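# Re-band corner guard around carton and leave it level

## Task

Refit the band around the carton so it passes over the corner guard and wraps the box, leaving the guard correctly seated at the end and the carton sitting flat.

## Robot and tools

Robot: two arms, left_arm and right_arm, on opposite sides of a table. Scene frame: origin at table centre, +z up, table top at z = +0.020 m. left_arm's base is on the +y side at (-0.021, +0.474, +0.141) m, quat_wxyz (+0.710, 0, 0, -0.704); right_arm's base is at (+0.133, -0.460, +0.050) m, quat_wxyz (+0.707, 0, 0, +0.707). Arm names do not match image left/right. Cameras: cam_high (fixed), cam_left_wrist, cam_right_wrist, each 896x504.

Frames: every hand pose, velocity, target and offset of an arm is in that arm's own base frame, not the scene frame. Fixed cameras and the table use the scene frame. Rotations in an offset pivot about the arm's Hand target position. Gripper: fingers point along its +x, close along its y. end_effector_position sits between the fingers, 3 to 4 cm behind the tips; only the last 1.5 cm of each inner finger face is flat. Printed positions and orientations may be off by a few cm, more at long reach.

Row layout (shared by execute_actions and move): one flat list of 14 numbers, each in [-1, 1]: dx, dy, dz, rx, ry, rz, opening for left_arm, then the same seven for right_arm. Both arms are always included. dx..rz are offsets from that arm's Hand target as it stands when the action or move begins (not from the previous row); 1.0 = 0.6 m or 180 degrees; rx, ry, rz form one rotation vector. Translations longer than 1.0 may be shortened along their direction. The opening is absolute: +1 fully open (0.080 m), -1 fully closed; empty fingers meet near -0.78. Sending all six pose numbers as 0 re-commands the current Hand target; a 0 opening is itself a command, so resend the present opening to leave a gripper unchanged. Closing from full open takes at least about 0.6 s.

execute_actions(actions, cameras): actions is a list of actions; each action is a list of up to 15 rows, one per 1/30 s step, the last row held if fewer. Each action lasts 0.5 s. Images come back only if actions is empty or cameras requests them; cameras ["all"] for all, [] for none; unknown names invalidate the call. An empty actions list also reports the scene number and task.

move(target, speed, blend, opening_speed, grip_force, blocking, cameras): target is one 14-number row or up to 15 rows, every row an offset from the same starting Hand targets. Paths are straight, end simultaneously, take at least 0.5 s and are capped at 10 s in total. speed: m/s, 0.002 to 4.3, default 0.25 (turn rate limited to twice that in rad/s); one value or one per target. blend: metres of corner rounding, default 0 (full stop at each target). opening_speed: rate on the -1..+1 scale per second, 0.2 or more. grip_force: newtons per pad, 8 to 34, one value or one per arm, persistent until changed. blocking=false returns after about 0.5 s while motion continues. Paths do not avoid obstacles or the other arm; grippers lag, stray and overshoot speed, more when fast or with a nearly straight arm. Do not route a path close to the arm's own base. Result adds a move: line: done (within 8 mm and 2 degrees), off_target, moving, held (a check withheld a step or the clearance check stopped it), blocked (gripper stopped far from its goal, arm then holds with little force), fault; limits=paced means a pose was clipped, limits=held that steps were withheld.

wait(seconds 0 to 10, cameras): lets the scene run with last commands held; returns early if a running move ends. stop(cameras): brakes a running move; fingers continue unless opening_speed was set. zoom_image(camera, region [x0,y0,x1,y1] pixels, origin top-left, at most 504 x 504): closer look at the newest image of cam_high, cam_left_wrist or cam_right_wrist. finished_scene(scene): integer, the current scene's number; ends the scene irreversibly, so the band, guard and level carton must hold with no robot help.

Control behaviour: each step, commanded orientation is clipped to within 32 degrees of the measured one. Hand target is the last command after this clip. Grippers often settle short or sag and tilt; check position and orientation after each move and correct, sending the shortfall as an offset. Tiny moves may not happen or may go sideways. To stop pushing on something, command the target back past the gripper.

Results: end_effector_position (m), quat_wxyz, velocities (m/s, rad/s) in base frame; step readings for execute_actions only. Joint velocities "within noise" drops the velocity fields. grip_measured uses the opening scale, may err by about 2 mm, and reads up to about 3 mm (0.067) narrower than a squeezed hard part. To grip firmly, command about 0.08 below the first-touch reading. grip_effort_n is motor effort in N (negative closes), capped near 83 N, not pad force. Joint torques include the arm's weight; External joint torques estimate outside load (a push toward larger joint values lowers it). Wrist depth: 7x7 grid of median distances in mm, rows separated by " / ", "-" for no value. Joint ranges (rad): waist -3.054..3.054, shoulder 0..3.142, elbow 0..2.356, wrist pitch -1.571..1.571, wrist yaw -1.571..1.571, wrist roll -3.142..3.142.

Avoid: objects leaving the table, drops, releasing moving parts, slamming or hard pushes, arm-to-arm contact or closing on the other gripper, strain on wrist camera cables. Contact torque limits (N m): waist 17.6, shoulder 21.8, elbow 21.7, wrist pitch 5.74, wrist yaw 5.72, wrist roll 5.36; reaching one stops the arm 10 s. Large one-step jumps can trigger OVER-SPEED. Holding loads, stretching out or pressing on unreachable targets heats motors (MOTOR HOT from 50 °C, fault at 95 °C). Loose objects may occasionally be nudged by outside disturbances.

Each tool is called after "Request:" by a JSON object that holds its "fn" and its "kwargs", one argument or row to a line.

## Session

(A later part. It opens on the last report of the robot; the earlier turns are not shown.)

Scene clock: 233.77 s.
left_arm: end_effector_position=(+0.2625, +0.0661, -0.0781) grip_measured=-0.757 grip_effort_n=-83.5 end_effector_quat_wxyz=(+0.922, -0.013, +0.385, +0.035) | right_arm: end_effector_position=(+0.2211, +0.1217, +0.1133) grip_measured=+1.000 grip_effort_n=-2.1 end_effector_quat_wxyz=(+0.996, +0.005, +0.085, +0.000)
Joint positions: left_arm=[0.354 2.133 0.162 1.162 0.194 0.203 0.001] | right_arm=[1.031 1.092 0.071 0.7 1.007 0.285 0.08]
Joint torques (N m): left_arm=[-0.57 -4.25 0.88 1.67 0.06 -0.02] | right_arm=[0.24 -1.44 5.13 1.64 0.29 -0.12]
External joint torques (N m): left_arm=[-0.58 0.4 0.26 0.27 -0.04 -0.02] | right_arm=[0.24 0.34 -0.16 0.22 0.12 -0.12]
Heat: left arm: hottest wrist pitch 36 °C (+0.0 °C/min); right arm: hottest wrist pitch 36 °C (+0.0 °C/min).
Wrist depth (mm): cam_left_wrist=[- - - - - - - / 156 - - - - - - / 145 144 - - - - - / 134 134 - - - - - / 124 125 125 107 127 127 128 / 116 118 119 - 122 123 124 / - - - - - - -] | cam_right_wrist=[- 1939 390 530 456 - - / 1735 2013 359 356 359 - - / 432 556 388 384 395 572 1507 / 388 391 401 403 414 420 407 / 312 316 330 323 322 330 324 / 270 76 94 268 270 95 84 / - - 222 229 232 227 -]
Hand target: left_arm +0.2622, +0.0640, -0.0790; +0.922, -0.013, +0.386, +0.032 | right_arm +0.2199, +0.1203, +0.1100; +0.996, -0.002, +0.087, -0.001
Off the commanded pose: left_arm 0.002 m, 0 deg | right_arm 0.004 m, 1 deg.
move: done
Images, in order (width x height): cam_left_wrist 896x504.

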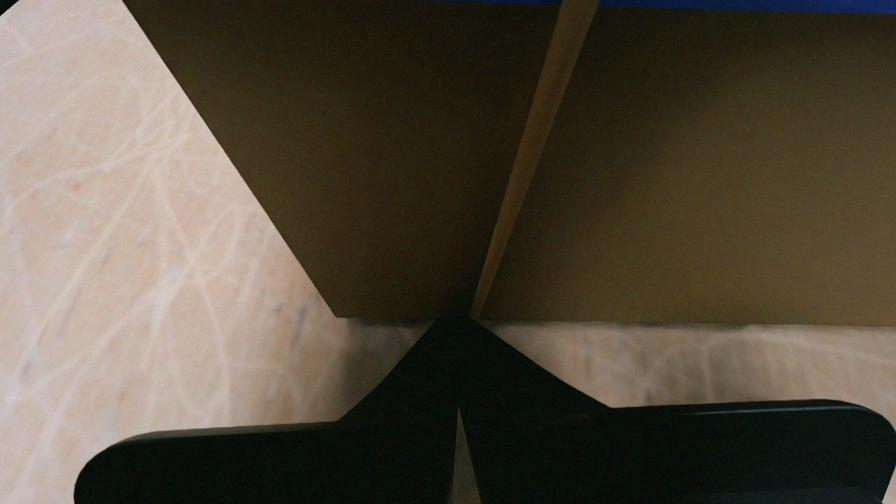

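Request:
{"fn": "move", "kwargs": {
  "target": [
    [0.001,-0.012,0,0,0,0,-1,0,0,0,0,0,0,1],
    [0.001,-0.008,0,0,0,0,-1,0,0,0,0,0,0,1],
    [-0.09,0.0,0.13,0,0,0,-1,0,0,0,0,0,0,1],
    [-0.09,0.05,0.3,0,0,0,-1,0,0,0,0,0,0,1]
  ],
  "cameras": ["all"],
  "speed": [0.05,0.05,0.1,0.2]
}}

Request:
{"fn": "zoom_image", "kwargs": {
  "camera": "cam_left_wrist",
  "region": [280, 50, 580, 350]
}}

Request:
{"fn": "zoom_image", "kwargs": {
  "camera": "cam_right_wrist",
  "region": [350, 20, 650, 270]
}}

Scene clock: 241.27 s.
left_arm: end_effector_position=(+0.2063, +0.0925, +0.0951) grip_measured=-0.757 grip_effort_n=-83.5 end_effector_quat_wxyz=(+0.919, -0.017, +0.393, +0.032) | right_arm: end_effector_position=(+0.2211, +0.1217, +0.1133) grip_measured=+1.000 grip_effort_n=-1.6 end_effector_quat_wxyz=(+0.996, +0.005, +0.085, +0.000)
Joint positions: left_arm=[0.696 0.839 0.43 -0.504 0.419 0.476 0.001] | right_arm=[1.031 1.092 0.071 0.7 1.007 0.285 0.08]
Joint torques (N m): left_arm=[0.39 -1.96 7.42 1.2 0.48 0.11] | right_arm=[0.25 -1.43 5.14 1.64 0.29 -0.12]
External joint torques (N m): left_arm=[0.4 -0.48 0.85 -0.08 0.25 0.11] | right_arm=[0.24 0.34 -0.12 0.23 0.12 -0.12]
Heat: left arm: hottest wrist pitch 36 °C (+0.0 °C/min); right arm: hottest wrist pitch 36 °C (+0.0 °C/min).
Wrist depth (mm): cam_left_wrist=[1284 408 417 421 221 223 444 / 1249 363 373 206 201 204 208 / 339 343 347 365 - 187 189 / 317 315 322 243 201 209 209 / 293 295 300 294 301 302 310 / 274 278 - - 292 293 297 / - - - - - - -] | cam_right_wrist=[- - 353 398 - - - / 1713 669 357 356 355 - - / 403 496 388 385 394 570 - / 389 392 400 403 443 420 361 / 312 317 329 322 316 341 324 / 270 76 94 268 271 95 84 / - - 222 229 232 227 -]
Hand target: left_arm +0.2082, +0.0939, +0.1009; +0.922, -0.013, +0.386, +0.032 | right_arm +0.2199, +0.1203, +0.1100; +0.996, -0.002, +0.087, -0.001
Off the commanded pose: left_arm 0.006 m, 1 deg | right_arm 0.004 m, 1 deg.
move: done

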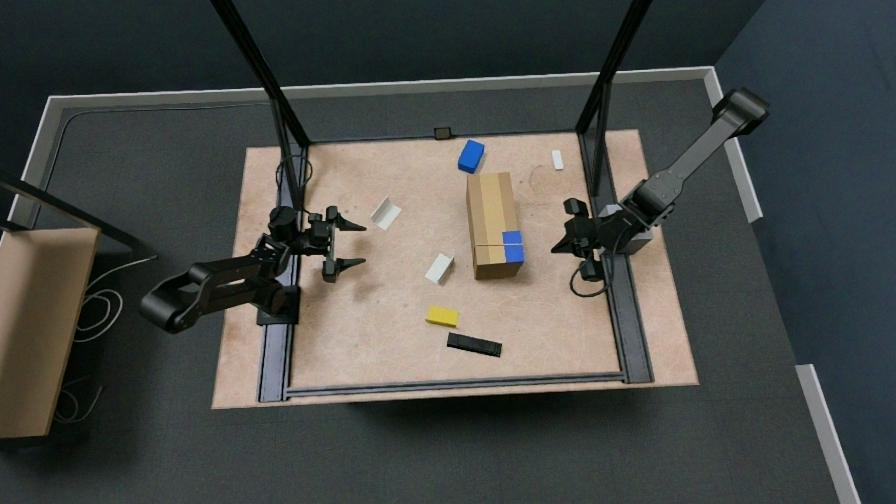

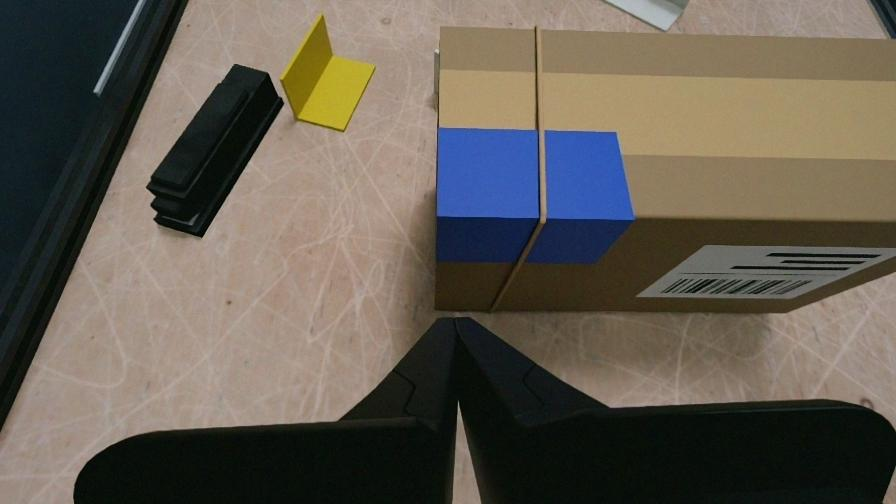

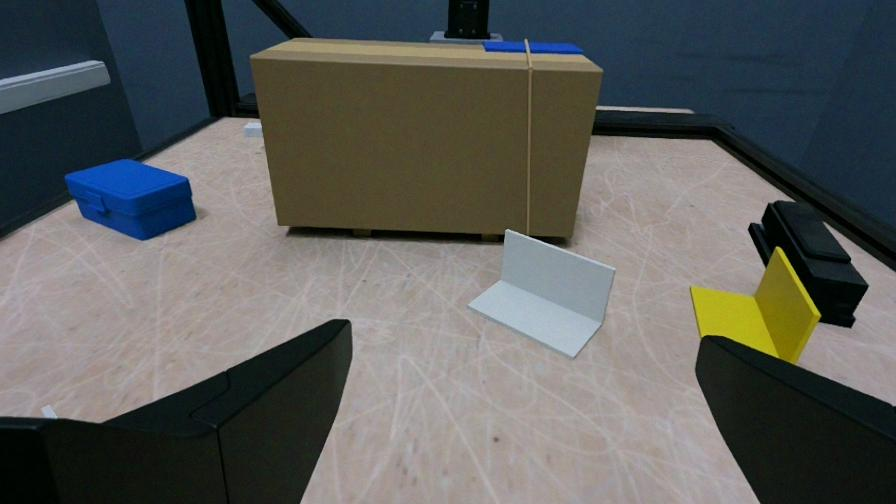

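Scaled by 1.680 from the camera's 896x504 image, which has a finer 1280x720 frame.

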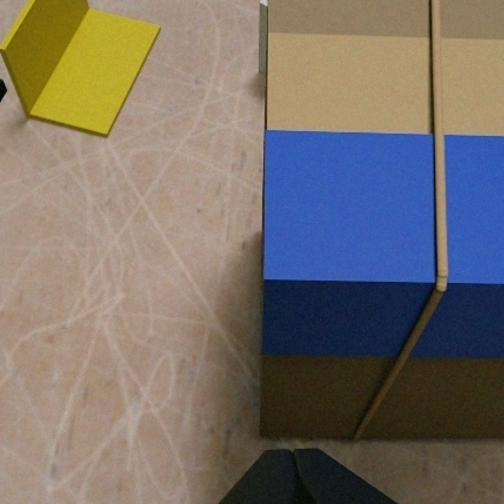

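Scaled by 1.680 from the camera's 896x504 image, which has a finer 1280x720 frame.

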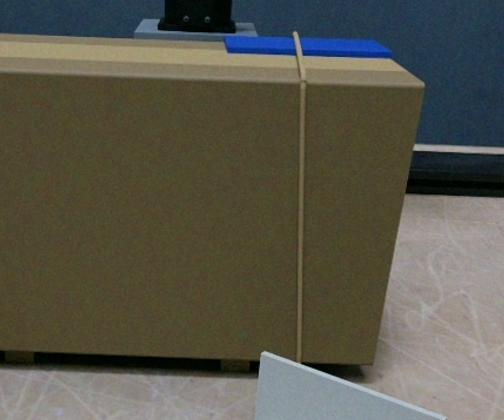

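Request:
{"fn": "move", "kwargs": {
  "target": [
    [0,0,0,0,0,0,-1,0.1,0,0.133,-0.005,0.195,0.0216,-1],
    [0,0,0,0,0,0,-1,0.35,0,0.133,-0.005,0.195,0.0216,-1]
  ],
  "cameras": ["all"],
  "speed": 0.25,
  "blend": 0.03
}}

Request:
{"fn": "zoom_image", "kwargs": {
  "camera": "cam_right_wrist",
  "region": [250, 50, 650, 400]
}}

Scene clock: 257.77 s.
left_arm: end_effector_position=(+0.2063, +0.0926, +0.0953) grip_measured=-0.757 grip_effort_n=-83.5 end_effector_quat_wxyz=(+0.919, -0.017, +0.393, +0.032) | right_arm: end_effector_position=(+0.4265, +0.1196, +0.1913) grip_measured=-0.775 grip_effort_n=-15.6 end_effector_quat_wxyz=(+0.924, -0.011, +0.382, +0.031)
Joint positions: left_arm=[0.696 0.839 0.431 -0.505 0.419 0.476 0.001] | right_arm=[0.337 1.649 1.328 -0.48 0.189 0.195 0]
Joint torques (N m): left_arm=[0.37 -2.26 7.43 1.23 0.43 0.15] | right_arm=[-0.24 -6.53 9.06 1.39 -0.02 -0.14]
External joint torques (N m): left_arm=[0.37 -0.81 0.96 -0.01 0.21 0.15] | right_arm=[-0.18 0.81 2.34 0 -0.12 -0.14]
Heat: left arm: hottest wrist pitch 35 °C (-1.0 °C/min); right arm: hottest wrist pitch 37 °C (+1.0 °C/min).
Wrist depth (mm): cam_left_wrist=[- 407 416 420 221 224 444 / 1174 369 373 202 202 204 207 / 352 331 350 339 - 187 189 / 314 317 321 243 208 209 209 / 290 295 300 292 300 302 311 / 273 279 - - 291 292 297 / - - - - - - -] | cam_right_wrist=[395 197 196 194 193 194 381 / 189 184 182 180 179 180 355 / 303 217 207 197 192 191 332 / 315 317 284 268 255 308 310 / 304 303 300 300 297 294 294 / 288 285 286 - 80 278 279 / - - - - - - -]
Hand target: left_arm +0.2082, +0.0940, +0.1010; +0.922, -0.013, +0.386, +0.032 | right_arm +0.4299, +0.1203, +0.1899; +0.923, -0.012, +0.383, +0.032
Off the commanded pose: left_arm 0.006 m, 1 deg | right_arm 0.004 m, 0 deg.
move: done; blend cut to 0 m at target 1

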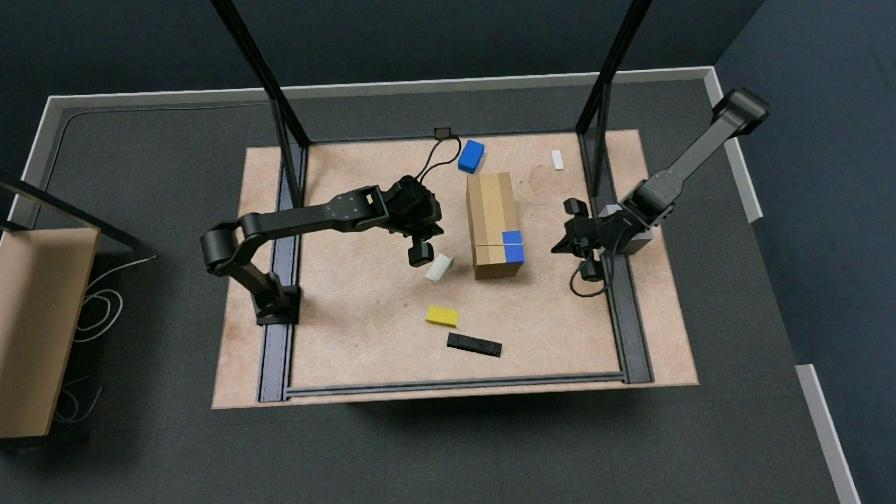

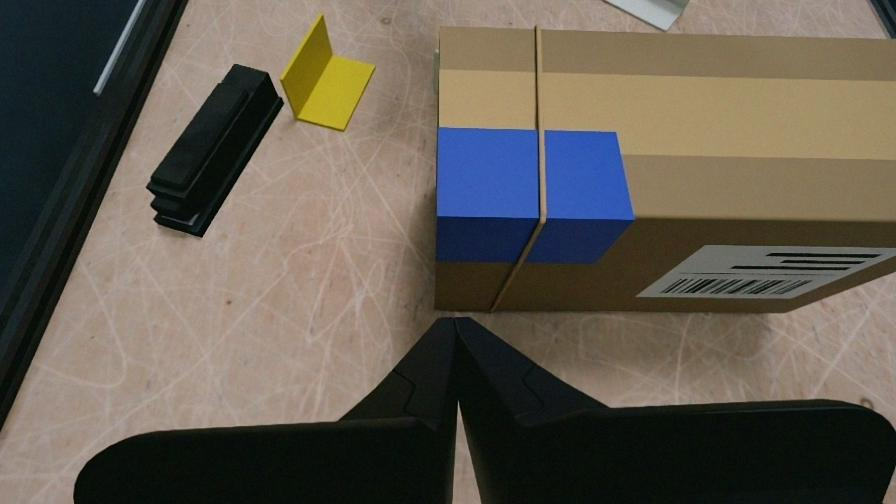

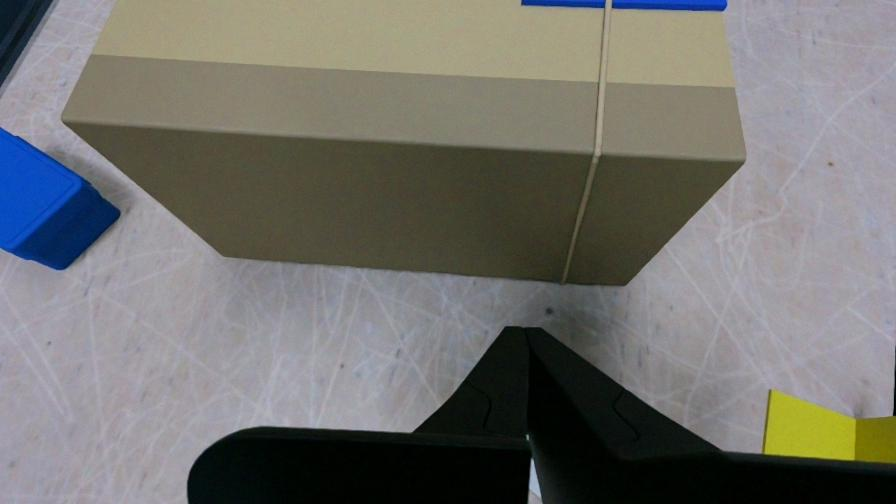

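Scaled by 1.260 from the camera's 896x504 image, which has a finer 1280x720 frame.

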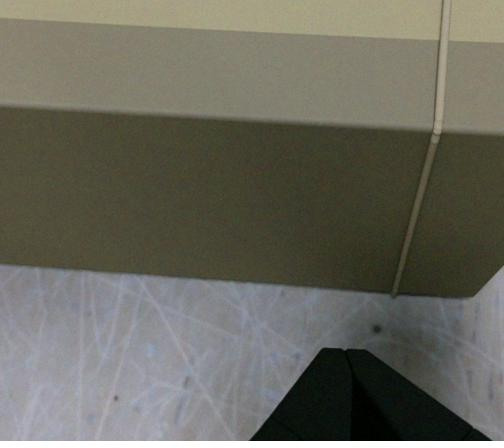

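Request:
{"fn": "move", "kwargs": {
  "target": [0,0,0,0,0,0,-1,0.1,-0.025,-0.06,0,0,0,-1],
  "cameras": ["cam_right_wrist"],
  "speed": 0.15
}}

Scene clock: 264.23 s.
left_arm: end_effector_position=(+0.2063, +0.0926, +0.0953) grip_measured=-0.757 grip_effort_n=-83.5 end_effector_quat_wxyz=(+0.919, -0.017, +0.393, +0.032) | right_arm: end_effector_position=(+0.4863, +0.1045, +0.1565) grip_measured=-0.775 grip_effort_n=-15.6 end_effector_quat_wxyz=(+0.923, -0.011, +0.382, +0.031)
Joint positions: left_arm=[0.696 0.839 0.431 -0.505 0.419 0.476 0.001] | right_arm=[0.251 1.865 1.445 -0.373 0.129 0.133 0]
Joint torques (N m): left_arm=[0.24 -2.07 7.47 1.18 0.47 0.14] | right_arm=[-0.09 -7.92 8.93 1.61 -0.05 -0.14]
External joint torques (N m): left_arm=[0.25 -0.6 0.98 -0.07 0.25 0.14] | right_arm=[-0.05 1.04 2.2 0.19 -0.11 -0.14]
Heat: left arm: hottest wrist pitch 35 °C (-1.0 °C/min); right arm: hottest wrist pitch 37 °C (+1.0 °C/min).
Wrist depth (mm): cam_left_wrist=[- 405 418 419 221 224 446 / - 375 366 205 202 204 207 / - 326 350 184 185 187 188 / 312 317 321 243 225 208 209 / 288 296 300 293 298 302 311 / 273 279 - - 291 293 297 / - - - - - - -] | cam_right_wrist=[146 145 144 142 140 138 328 / 136 137 132 132 132 130 306 / 126 126 125 124 123 122 286 / 138 131 122 119 118 115 269 / 260 225 198 168 158 195 254 / 251 248 247 - 81 242 240 / - - - - - - 232]
Hand target: left_arm +0.2082, +0.0940, +0.1010; +0.922, -0.013, +0.386, +0.032 | right_arm +0.4899, +0.1052, +0.1539; +0.923, -0.012, +0.383, +0.032
Off the commanded pose: left_arm 0.006 m, 1 deg | right_arm 0.004 m, 0 deg.
move: done
Images, in order (width x height): cam_right_wrist 896x504.

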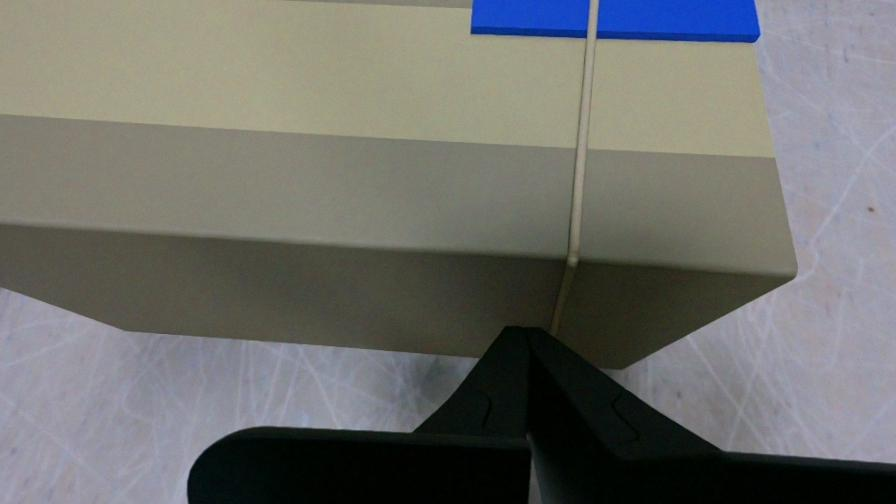

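Request:
{"fn": "move", "kwargs": {
  "target": [0,0,0,0,0,0,-1,0.03,0,-0.022,0,0,0,-1],
  "cameras": ["cam_right_wrist"],
  "speed": 0.08
}}

Request:
{"fn": "zoom_image", "kwargs": {
  "camera": "cam_right_wrist",
  "region": [430, 180, 730, 380]
}}

Scene clock: 268.13 s.
left_arm: end_effector_position=(+0.2063, +0.0926, +0.0953) grip_measured=-0.757 grip_effort_n=-83.5 end_effector_quat_wxyz=(+0.919, -0.017, +0.393, +0.032) | right_arm: end_effector_position=(+0.5031, +0.1050, +0.1429) grip_measured=-0.775 grip_effort_n=-15.6 end_effector_quat_wxyz=(+0.923, -0.012, +0.384, +0.031)
Joint positions: left_arm=[0.696 0.839 0.431 -0.505 0.419 0.476 0.001] | right_arm=[0.241 1.938 1.49 -0.347 0.122 0.126 0]
Joint torques (N m): left_arm=[0.07 -1.97 7.45 1.21 0.52 0.15] | right_arm=[-0.24 -8.18 9.31 1.7 -0.07 -0.14]
External joint torques (N m): left_arm=[0.08 -0.48 0.9 -0.05 0.29 0.15] | right_arm=[-0.28 1.3 2.57 0.27 -0.12 -0.15]
Heat: left arm: hottest wrist pitch 35 °C (-1.0 °C/min); right arm: hottest wrist pitch 37 °C (+1.0 °C/min).
Wrist depth (mm): cam_left_wrist=[1256 410 419 419 221 224 446 / - 372 370 202 201 204 207 / 338 342 348 181 177 186 189 / 310 315 322 244 201 208 209 / 290 295 300 294 297 301 310 / 273 279 - - 290 294 297 / - - - - - - -] | cam_right_wrist=[124 127 124 123 120 118 305 / - 115 115 113 114 113 283 / 109 108 108 107 105 105 262 / 104 102 101 101 99 99 250 / 155 136 128 107 101 95 233 / 235 233 230 - 81 225 226 / - - - - - - 219]
Hand target: left_arm +0.2082, +0.0940, +0.1010; +0.922, -0.013, +0.386, +0.032 | right_arm +0.5079, +0.1052, +0.1406; +0.923, -0.012, +0.383, +0.032
Off the commanded pose: left_arm 0.006 m, 1 deg | right_arm 0.005 m, 0 deg.
move: done
Images, in order (width x height): cam_right_wrist 896x504.

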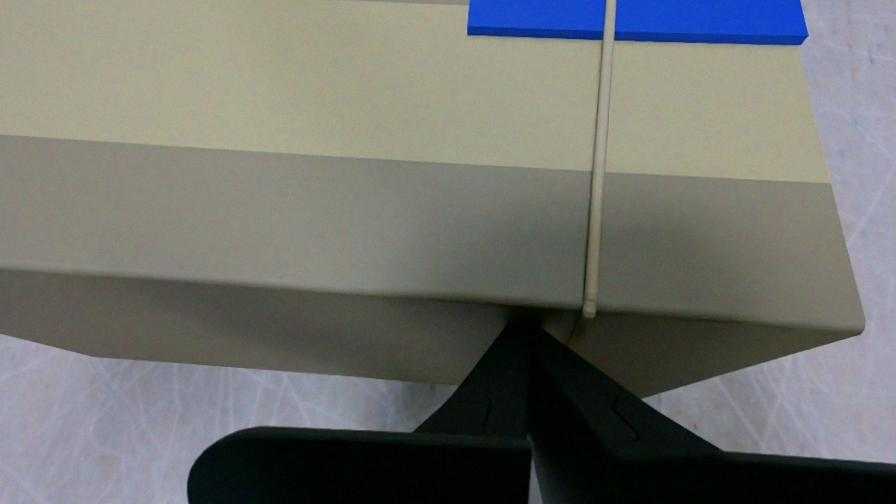

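Scaled by 1.680 from the camera's 896x504 image, which has a finer 1280x720 frame.

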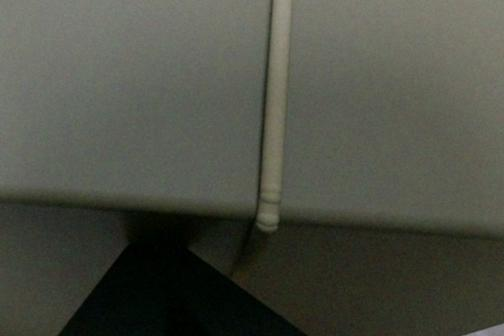

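Request:
{"fn": "move", "kwargs": {
  "target": [0,0,0,0,0,0,-1,0.0,-0.03,0.003,0,0,0,-1],
  "cameras": ["cam_right_wrist"],
  "speed": 0.04
}}

Request:
{"fn": "zoom_image", "kwargs": {
  "camera": "cam_right_wrist",
  "region": [430, 180, 730, 380]
}}

Scene clock: 274.70 s.
left_arm: end_effector_position=(+0.2063, +0.0926, +0.0953) grip_measured=-0.757 grip_effort_n=-83.5 end_effector_quat_wxyz=(+0.919, -0.017, +0.393, +0.032) | right_arm: end_effector_position=(+0.5043, +0.0977, +0.1419) grip_measured=-0.775 grip_effort_n=-15.1 end_effector_quat_wxyz=(+0.921, -0.013, +0.387, +0.044)
Joint positions: left_arm=[0.696 0.839 0.431 -0.505 0.419 0.476 0.001] | right_arm=[0.214 1.938 1.49 -0.351 0.078 0.095 0]
Joint torques (N m): left_arm=[0.26 -1.97 7.25 1.17 0.44 0.15] | right_arm=[-1.54 -10.1 7.55 2.1 0.35 -0.16]
External joint torques (N m): left_arm=[0.25 -0.48 0.68 -0.1 0.22 0.15] | right_arm=[-1.55 -0.69 0.85 0.68 0.32 -0.16]
Heat: left arm: hottest wrist pitch 35 °C (+0.0 °C/min); right arm: hottest wrist pitch 37 °C (+1.0 °C/min).
Wrist depth (mm): cam_left_wrist=[- 406 418 422 222 224 447 / - 361 369 205 201 204 207 / 329 337 348 185 181 187 189 / 319 317 322 243 202 209 209 / 292 296 300 293 298 303 310 / 274 278 - - 292 293 296 / - - - - - - -] | cam_right_wrist=[123 126 122 120 118 116 297 / - 114 114 112 112 110 278 / 109 108 107 105 103 102 260 / 104 103 99 100 97 97 243 / 187 154 146 110 102 96 230 / 237 233 232 - 81 222 223 / - - - - - - 216]
Hand target: left_arm +0.2082, +0.0940, +0.1010; +0.922, -0.013, +0.386, +0.032 | right_arm +0.5079, +0.0872, +0.1424; +0.923, -0.012, +0.383, +0.032
Off the commanded pose: left_arm 0.006 m, 1 deg | right_arm 0.011 m, 1 deg.
move: off_target (right_arm)
Images, in order (width x height): cam_right_wrist 896x504.

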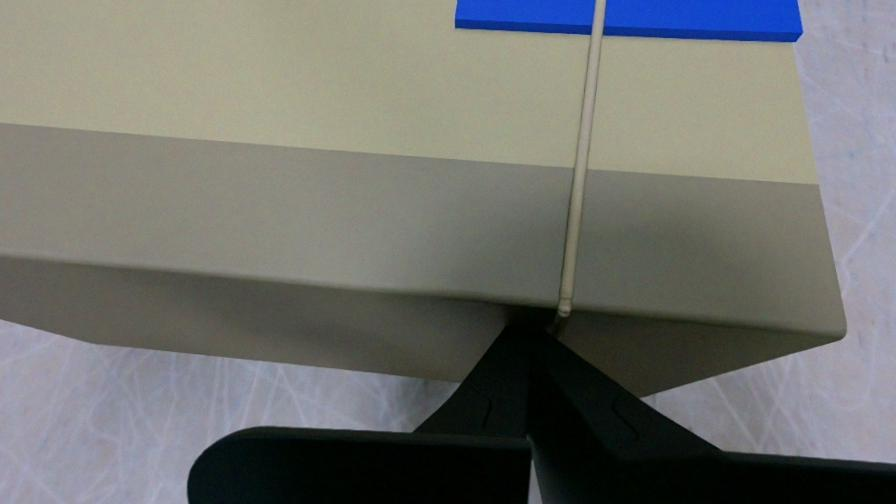

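Scaled by 1.680 from the camera's 896x504 image, which has a finer 1280x720 frame.

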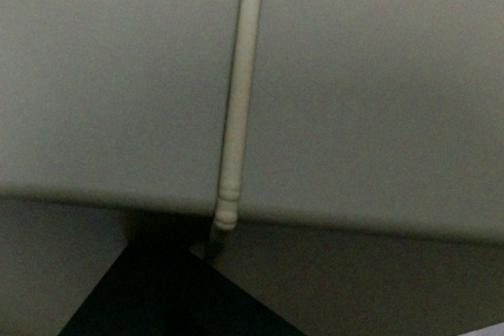

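Request:
{"fn": "move", "kwargs": {
  "target": [0,0,0,0,0,0,-1,-0.009,-0.008,0.004,0,0,0,-1],
  "cameras": ["cam_right_wrist"],
  "speed": 0.04
}}

Request:
{"fn": "zoom_image", "kwargs": {
  "camera": "cam_right_wrist",
  "region": [430, 180, 730, 380]
}}

Scene clock: 279.17 s.
left_arm: end_effector_position=(+0.2063, +0.0926, +0.0953) grip_measured=-0.757 grip_effort_n=-83.5 end_effector_quat_wxyz=(+0.919, -0.017, +0.393, +0.032) | right_arm: end_effector_position=(+0.5029, +0.0894, +0.1393) grip_measured=-0.775 grip_effort_n=-15.6 end_effector_quat_wxyz=(+0.920, -0.013, +0.390, +0.039)
Joint positions: left_arm=[0.696 0.839 0.431 -0.505 0.419 0.476 0.001] | right_arm=[0.199 1.932 1.475 -0.347 0.077 0.089 0]
Joint torques (N m): left_arm=[0.33 -2.14 7.41 1.16 0.48 0.13] | right_arm=[-1 -12.19 6.54 1.84 0.18 -0.14]
External joint torques (N m): left_arm=[0.32 -0.69 0.93 -0.08 0.26 0.13] | right_arm=[-1.07 -2.88 -0.08 0.45 0.15 -0.15]
Heat: left arm: hottest wrist pitch 35 °C (+0.0 °C/min); right arm: hottest wrist pitch 38 °C (+2.0 °C/min).
Wrist depth (mm): cam_left_wrist=[1277 410 414 414 221 224 444 / - 374 369 202 202 203 207 / 331 336 349 343 180 187 189 / 309 317 323 244 202 209 209 / 292 295 300 293 298 301 311 / 273 279 - - 291 293 296 / - - - - - - -] | cam_right_wrist=[119 120 118 117 115 114 298 / - 111 111 108 110 108 278 / - 105 104 102 100 101 262 / 102 100 97 96 95 94 246 / 204 167 145 120 102 96 232 / 234 232 230 - 81 223 221 / - - - - - - 215]
Hand target: left_arm +0.2082, +0.0940, +0.1010; +0.922, -0.013, +0.386, +0.032 | right_arm +0.5024, +0.0826, +0.1448; +0.923, -0.013, +0.383, +0.032
Off the commanded pose: left_arm 0.006 m, 1 deg | right_arm 0.009 m, 1 deg.
move: off_target (right_arm)
Images, in order (width x height): cam_right_wrist 896x504.

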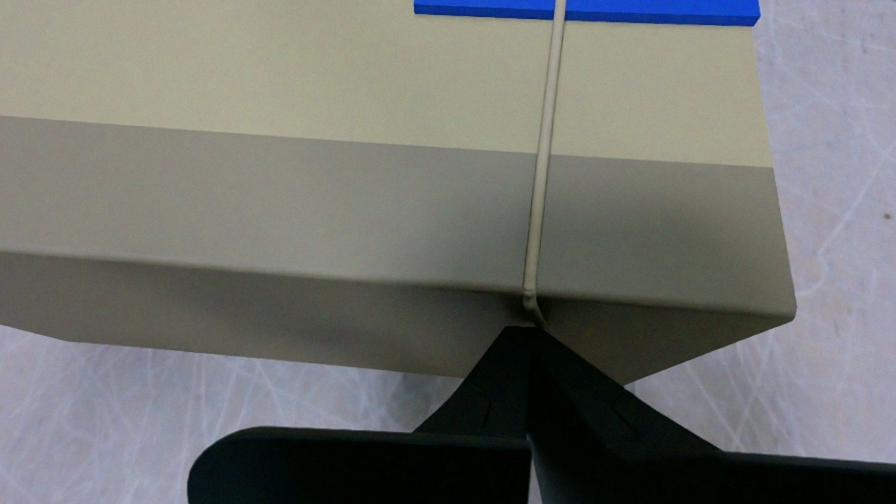

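Scaled by 1.680 from the camera's 896x504 image, which has a finer 1280x720 frame.

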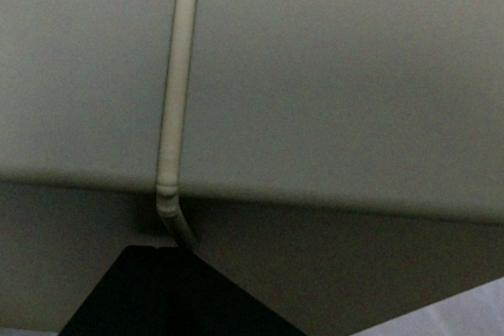

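Request:
{"fn": "move", "kwargs": {
  "target": [
    [0,0,0,0,0,0,-1,-0.025,0.012,0.02,0,0,0,-1],
    [0,0,0,0,0,0,-1,-0.025,0.012,0.02,0,0,0,-0.2]
  ],
  "cameras": ["cam_right_wrist"],
  "speed": 0.06
}}

Request:
{"fn": "zoom_image", "kwargs": {
  "camera": "cam_right_wrist",
  "region": [430, 180, 730, 380]
}}

Scene clock: 285.80 s.
left_arm: end_effector_position=(+0.2063, +0.0926, +0.0953) grip_measured=-0.757 grip_effort_n=-83.5 end_effector_quat_wxyz=(+0.919, -0.017, +0.393, +0.032) | right_arm: end_effector_position=(+0.4907, +0.0897, +0.1522) grip_measured=-0.203 grip_effort_n=11.9 end_effector_quat_wxyz=(+0.921, -0.014, +0.387, +0.033)
Joint positions: left_arm=[0.696 0.839 0.431 -0.505 0.419 0.476 0.001] | right_arm=[0.21 1.876 1.447 -0.371 0.096 0.098 0.026]
Joint torques (N m): left_arm=[0.34 -2.01 7.27 1.22 0.49 0.17] | right_arm=[0.18 -12.02 6.49 1.41 0.14 0.18]
External joint torques (N m): left_arm=[0.35 -0.55 0.85 -0.01 0.26 0.17] | right_arm=[0.3 -2.94 -0.3 -0.03 0.09 0.17]
Motor temperatures (°C): left_arm=[23 25 34 35 29 27] | right_arm=[29 36 35 38 30 25]
Heat: left arm: hottest wrist pitch 35 °C (+0.0 °C/min); right arm: hottest wrist pitch 38 °C (+2.0 °C/min).
Wrist depth (mm): cam_left_wrist=[- 408 414 414 221 223 444 / - 387 379 206 202 203 207 / - 342 347 341 180 187 188 / 309 317 323 315 201 209 209 / 291 296 301 294 299 302 312 / 273 279 - - 291 294 297 / - - - - - - -] | cam_right_wrist=[141 138 137 135 132 317 320 / 129 129 126 126 125 128 298 / 122 120 119 118 116 118 280 / 132 124 115 113 112 110 262 / 254 222 188 156 135 247 248 / 246 246 - 239 97 239 235 / - - - 227 224 - 228]
Hand target: left_arm +0.2082, +0.0940, +0.1010; +0.922, -0.013, +0.386, +0.032 | right_arm +0.4875, +0.0897, +0.1569; +0.923, -0.012, +0.383, +0.032
Off the commanded pose: left_arm 0.006 m, 1 deg | right_arm 0.006 m, 0 deg.
move: done
Images, in order (width x height): cam_right_wrist 896x504.

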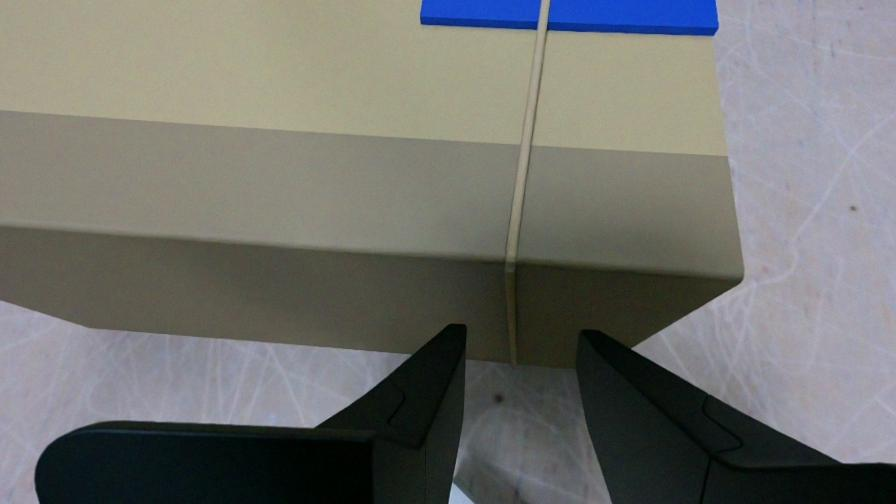

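Scaled by 1.680 from the camera's 896x504 image, which has a finer 1280x720 frame.

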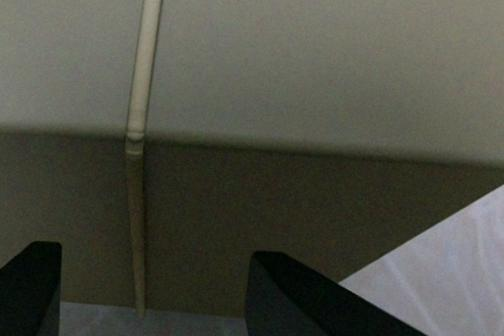

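Request:
{"fn": "move", "kwargs": {
  "target": [0,0,0,0,0,0,-1,-0.1,0.015,0.07,0,0,0,-0.2],
  "cameras": ["cam_right_wrist","cam_left_wrist"]
}}

Request:
{"fn": "zoom_image", "kwargs": {
  "camera": "cam_left_wrist",
  "region": [380, 0, 680, 330]
}}

Scene clock: 290.77 s.
left_arm: end_effector_position=(+0.2063, +0.0926, +0.0953) grip_measured=-0.757 grip_effort_n=-83.5 end_effector_quat_wxyz=(+0.919, -0.017, +0.393, +0.032) | right_arm: end_effector_position=(+0.4304, +0.0989, +0.1977) grip_measured=-0.202 grip_effort_n=11.9 end_effector_quat_wxyz=(+0.922, -0.014, +0.384, +0.034)
Joint positions: left_arm=[0.696 0.839 0.431 -0.505 0.419 0.476 0.001] | right_arm=[0.274 1.64 1.345 -0.505 0.141 0.144 0.026]
Joint torques (N m): left_arm=[0.37 -2.05 7.61 1.2 0.43 0.08] | right_arm=[0.24 -9.5 6.64 1.43 0.16 0.18]
External joint torques (N m): left_arm=[0.37 -0.59 1.08 -0.06 0.21 0.08] | right_arm=[0.24 -2.19 -0.13 0.02 0.1 0.18]
Heat: left arm: hottest wrist pitch 35 °C (-1.0 °C/min); right arm: hottest shoulder 38 °C (+8.0 °C/min).
Wrist depth (mm): cam_left_wrist=[- 405 417 419 223 224 445 / - 365 359 206 203 204 207 / - 336 349 185 - 186 189 / 313 316 320 243 201 209 209 / 292 295 300 293 297 302 311 / 274 279 - - 291 293 295 / - - - - - - -] | cam_right_wrist=[208 205 203 201 199 384 387 / 191 190 189 189 186 359 360 / 302 213 200 194 184 335 337 / 326 320 280 265 247 319 317 / 310 308 307 307 303 301 298 / 294 294 - 282 89 287 283 / - - - 269 266 - -]
Hand target: left_arm +0.2082, +0.0940, +0.1010; +0.922, -0.013, +0.386, +0.032 | right_arm +0.4275, +0.0988, +0.1990; +0.923, -0.013, +0.383, +0.032
Off the commanded pose: left_arm 0.006 m, 1 deg | right_arm 0.003 m, 0 deg.
move: done
Images, in order (width x height): cam_left_wrist 896x504, cam_right_wrist 896x504.

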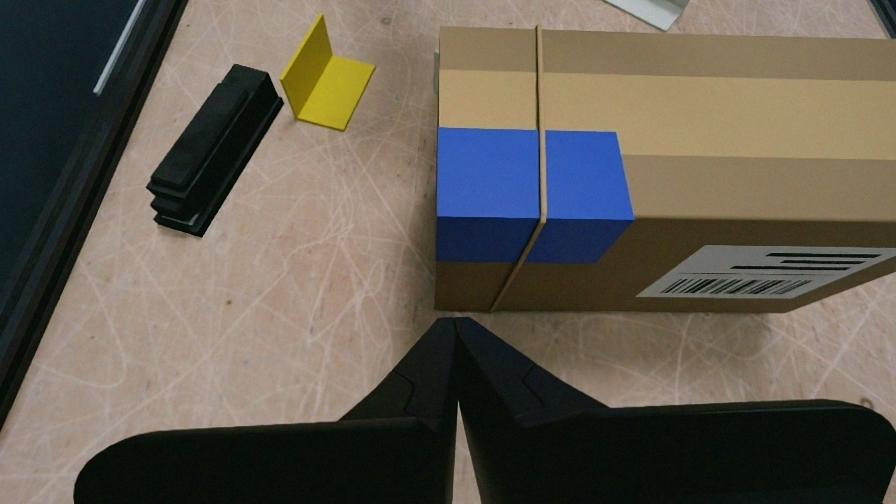

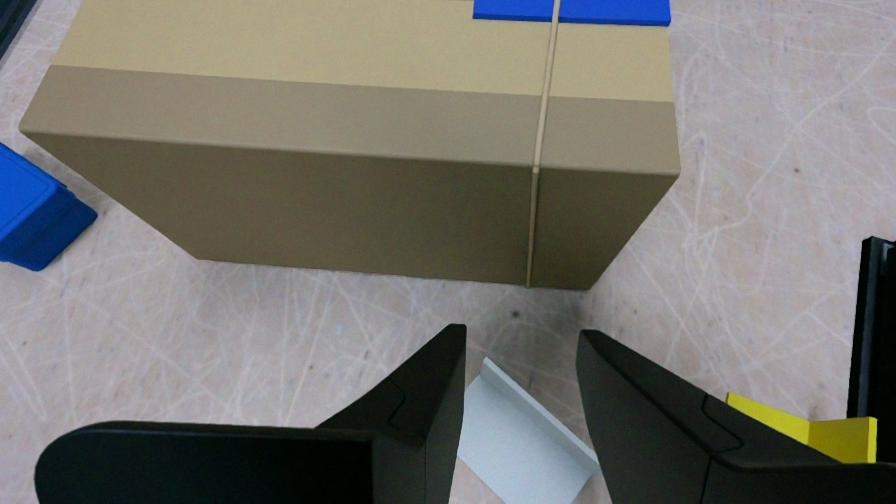

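Scaled by 1.527 from the camera's 896x504 image, which has a finer 1280x720 frame.

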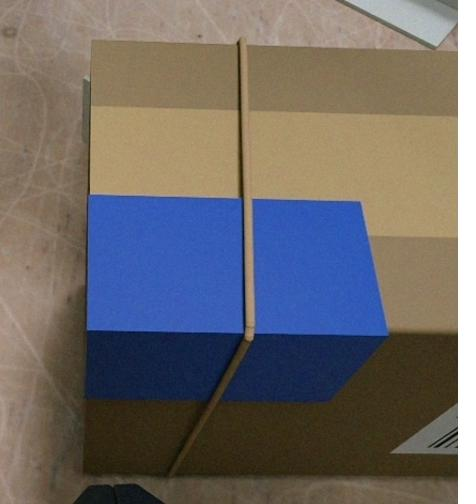

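Request:
{"fn": "move", "kwargs": {
  "target": [
    [0,0,0,0,0,0,-1,0.104,-0.015,-0.05,0,0,0,-0.2],
    [0,0,0,0,0,0,-1,0.132,-0.015,-0.09,0,0,0,-0.2]
  ],
  "cameras": ["cam_right_wrist"],
  "speed": [0.15,0.05]
}}

Request:
{"fn": "zoom_image", "kwargs": {
  "camera": "cam_right_wrist",
  "region": [430, 180, 730, 380]
}}

Scene clock: 297.80 s.
left_arm: end_effector_position=(+0.2063, +0.0926, +0.0953) grip_measured=-0.757 grip_effort_n=-83.5 end_effector_quat_wxyz=(+0.919, -0.017, +0.393, +0.032) | right_arm: end_effector_position=(+0.5027, +0.0898, +0.1476) grip_measured=-0.202 grip_effort_n=11.9 end_effector_quat_wxyz=(+0.923, -0.012, +0.383, +0.031)
Joint positions: left_arm=[0.696 0.839 0.431 -0.505 0.419 0.476 0.001] | right_arm=[0.205 1.919 1.481 -0.352 0.096 0.099 0.026]
Joint torques (N m): left_arm=[0.32 -2.17 7.42 1.22 0.45 0.11] | right_arm=[-0.29 -8.27 8.97 1.65 -0.07 -0.14]
External joint torques (N m): left_arm=[0.32 -0.71 0.92 -0.04 0.24 0.11] | right_arm=[-0.36 1.05 2.25 0.22 -0.11 -0.14]
Heat: left arm: hottest wrist pitch 35 °C (-1.0 °C/min); right arm: hottest shoulder 39 °C (+9.0 °C/min).
Wrist depth (mm): cam_left_wrist=[1169 405 417 411 221 224 444 / - 368 366 206 201 203 207 / - 344 348 348 184 186 189 / 314 317 321 244 201 209 210 / 292 296 299 292 298 302 309 / 274 278 - - 291 293 297 / - - - - - - -] | cam_right_wrist=[135 133 131 128 125 125 316 / 124 123 121 120 119 121 293 / 115 116 113 112 110 111 276 / 108 107 106 106 104 105 258 / 158 140 135 104 101 100 243 / 242 240 218 229 97 231 230 / - - - 222 220 - 223]
Hand target: left_arm +0.2082, +0.0940, +0.1010; +0.922, -0.013, +0.386, +0.032 | right_arm +0.5066, +0.0897, +0.1449; +0.923, -0.013, +0.383, +0.032
Off the commanded pose: left_arm 0.006 m, 1 deg | right_arm 0.005 m, 0 deg.
move: done
Images, in order (width x height): cam_right_wrist 896x504.

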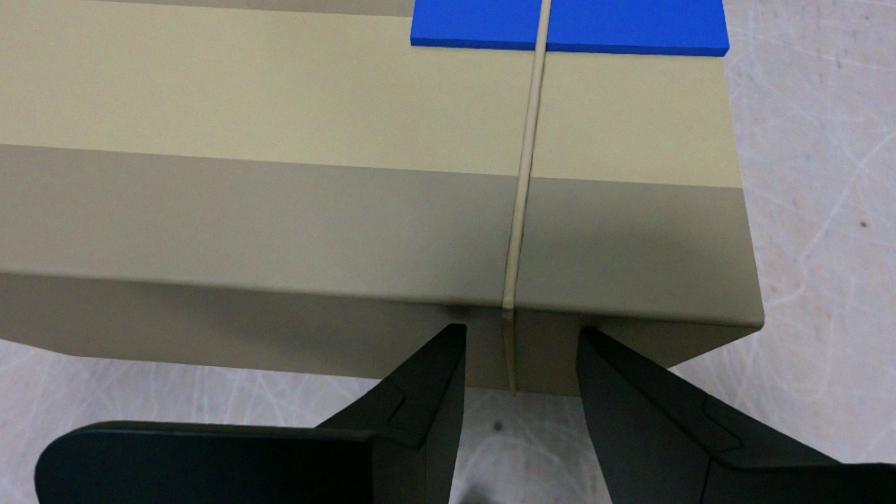

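Scaled by 1.680 from the camera's 896x504 image, which has a finer 1280x720 frame.

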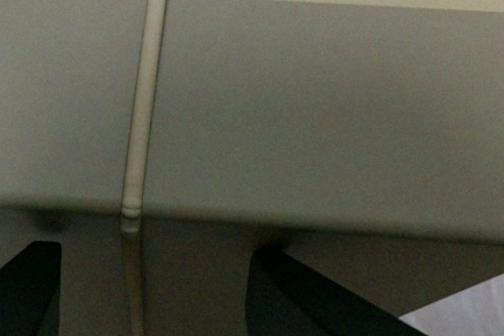

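Request:
{"fn": "move", "kwargs": {
  "target": [
    [0,0,0,0,0,0,-1,0.004,0,-0.002,0,0,0,-1],
    [0,0,0,0,0,0,-1,-0.022,0,0.035,0,0,0,-1],
    [0,0,0,0,0,0,-1,-0.022,-0.027,0.035,0,0,0,-1]
  ],
  "cameras": ["cam_right_wrist","cam_left_wrist"],
  "speed": 0.06
}}

Request:
{"fn": "zoom_image", "kwargs": {
  "camera": "cam_right_wrist",
  "region": [430, 180, 730, 380]
}}

Scene clock: 303.87 s.
left_arm: end_effector_position=(+0.2063, +0.0926, +0.0953) grip_measured=-0.757 grip_effort_n=-83.5 end_effector_quat_wxyz=(+0.919, -0.017, +0.393, +0.032) | right_arm: end_effector_position=(+0.4958, +0.0747, +0.1548) grip_measured=-0.773 grip_effort_n=-28.6 end_effector_quat_wxyz=(+0.918, -0.013, +0.394, +0.031)
Joint positions: left_arm=[0.696 0.839 0.431 -0.505 0.419 0.476 0.001] | right_arm=[0.171 1.89 1.486 -0.41 0.071 0.076 0]
Joint torques (N m): left_arm=[0.52 -2.08 7.56 1.21 0.4 0.12] | right_arm=[-0.04 -13.25 6.81 1.66 -0.04 -0.14]
External joint torques (N m): left_arm=[0.52 -0.61 1.05 -0.05 0.18 0.12] | right_arm=[-0.03 -4.11 0.07 0.26 -0.07 -0.15]
Heat: left arm: hottest elbow 35 °C (+3.0 °C/min); right arm: hottest shoulder 40 °C (+10.0 °C/min).
Wrist depth (mm): cam_left_wrist=[- 409 419 404 222 225 441 / 1163 365 367 202 202 204 207 / 335 333 348 184 179 186 189 / 317 317 323 244 202 209 209 / 290 294 300 293 299 301 311 / 273 279 - - 291 294 296 / - - - - - - -] | cam_right_wrist=[141 138 137 134 132 318 316 / 130 131 126 126 125 297 296 / 123 122 120 119 118 280 278 / 123 116 114 113 111 262 263 / 213 192 174 136 126 250 249 / 248 246 244 - 81 238 236 / - - - - - - 228]
Hand target: left_arm +0.2082, +0.0940, +0.1010; +0.922, -0.013, +0.386, +0.032 | right_arm +0.4935, +0.0735, +0.1658; +0.923, -0.012, +0.383, +0.032
Off the commanded pose: left_arm 0.006 m, 1 deg | right_arm 0.011 m, 1 deg.
move: off_target (right_arm)
Images, in order (width x height): cam_left_wrist 896x504, cam_right_wrist 896x504.

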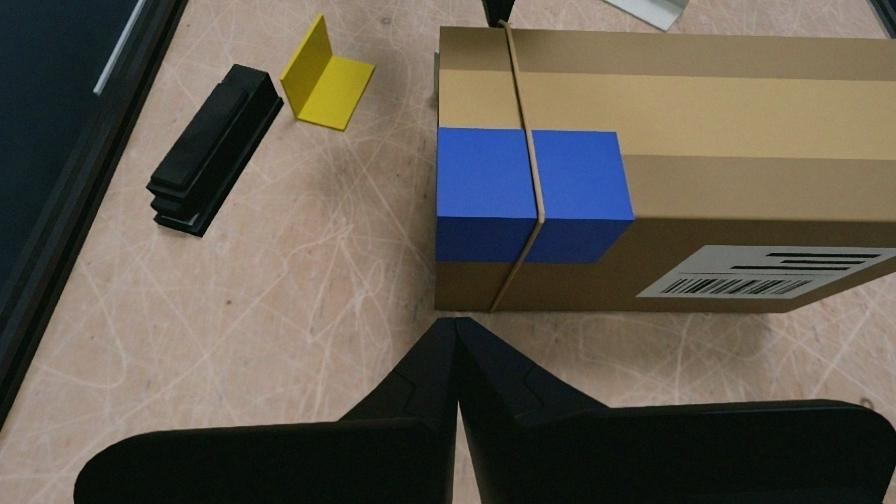

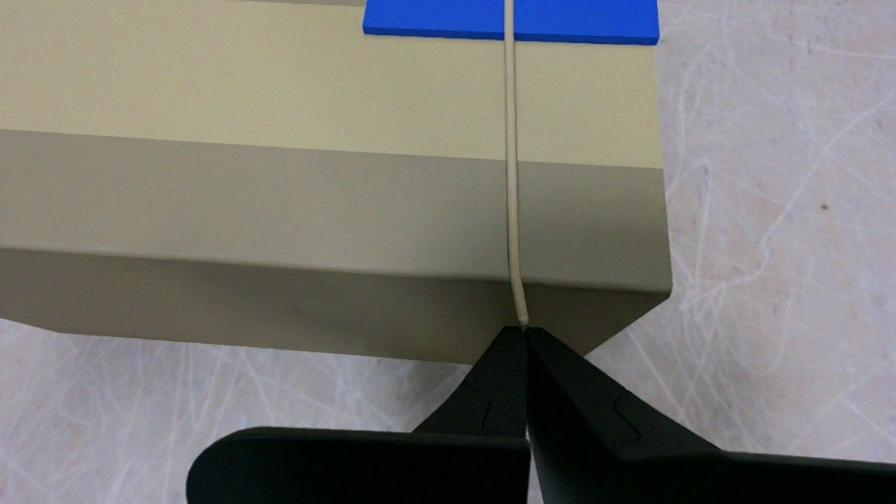

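Scaled by 1.680 from the camera's 896x504 image, which has a finer 1280x720 frame.

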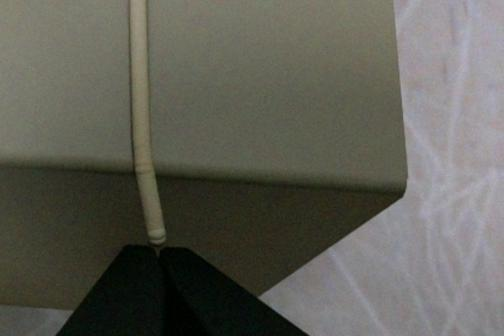

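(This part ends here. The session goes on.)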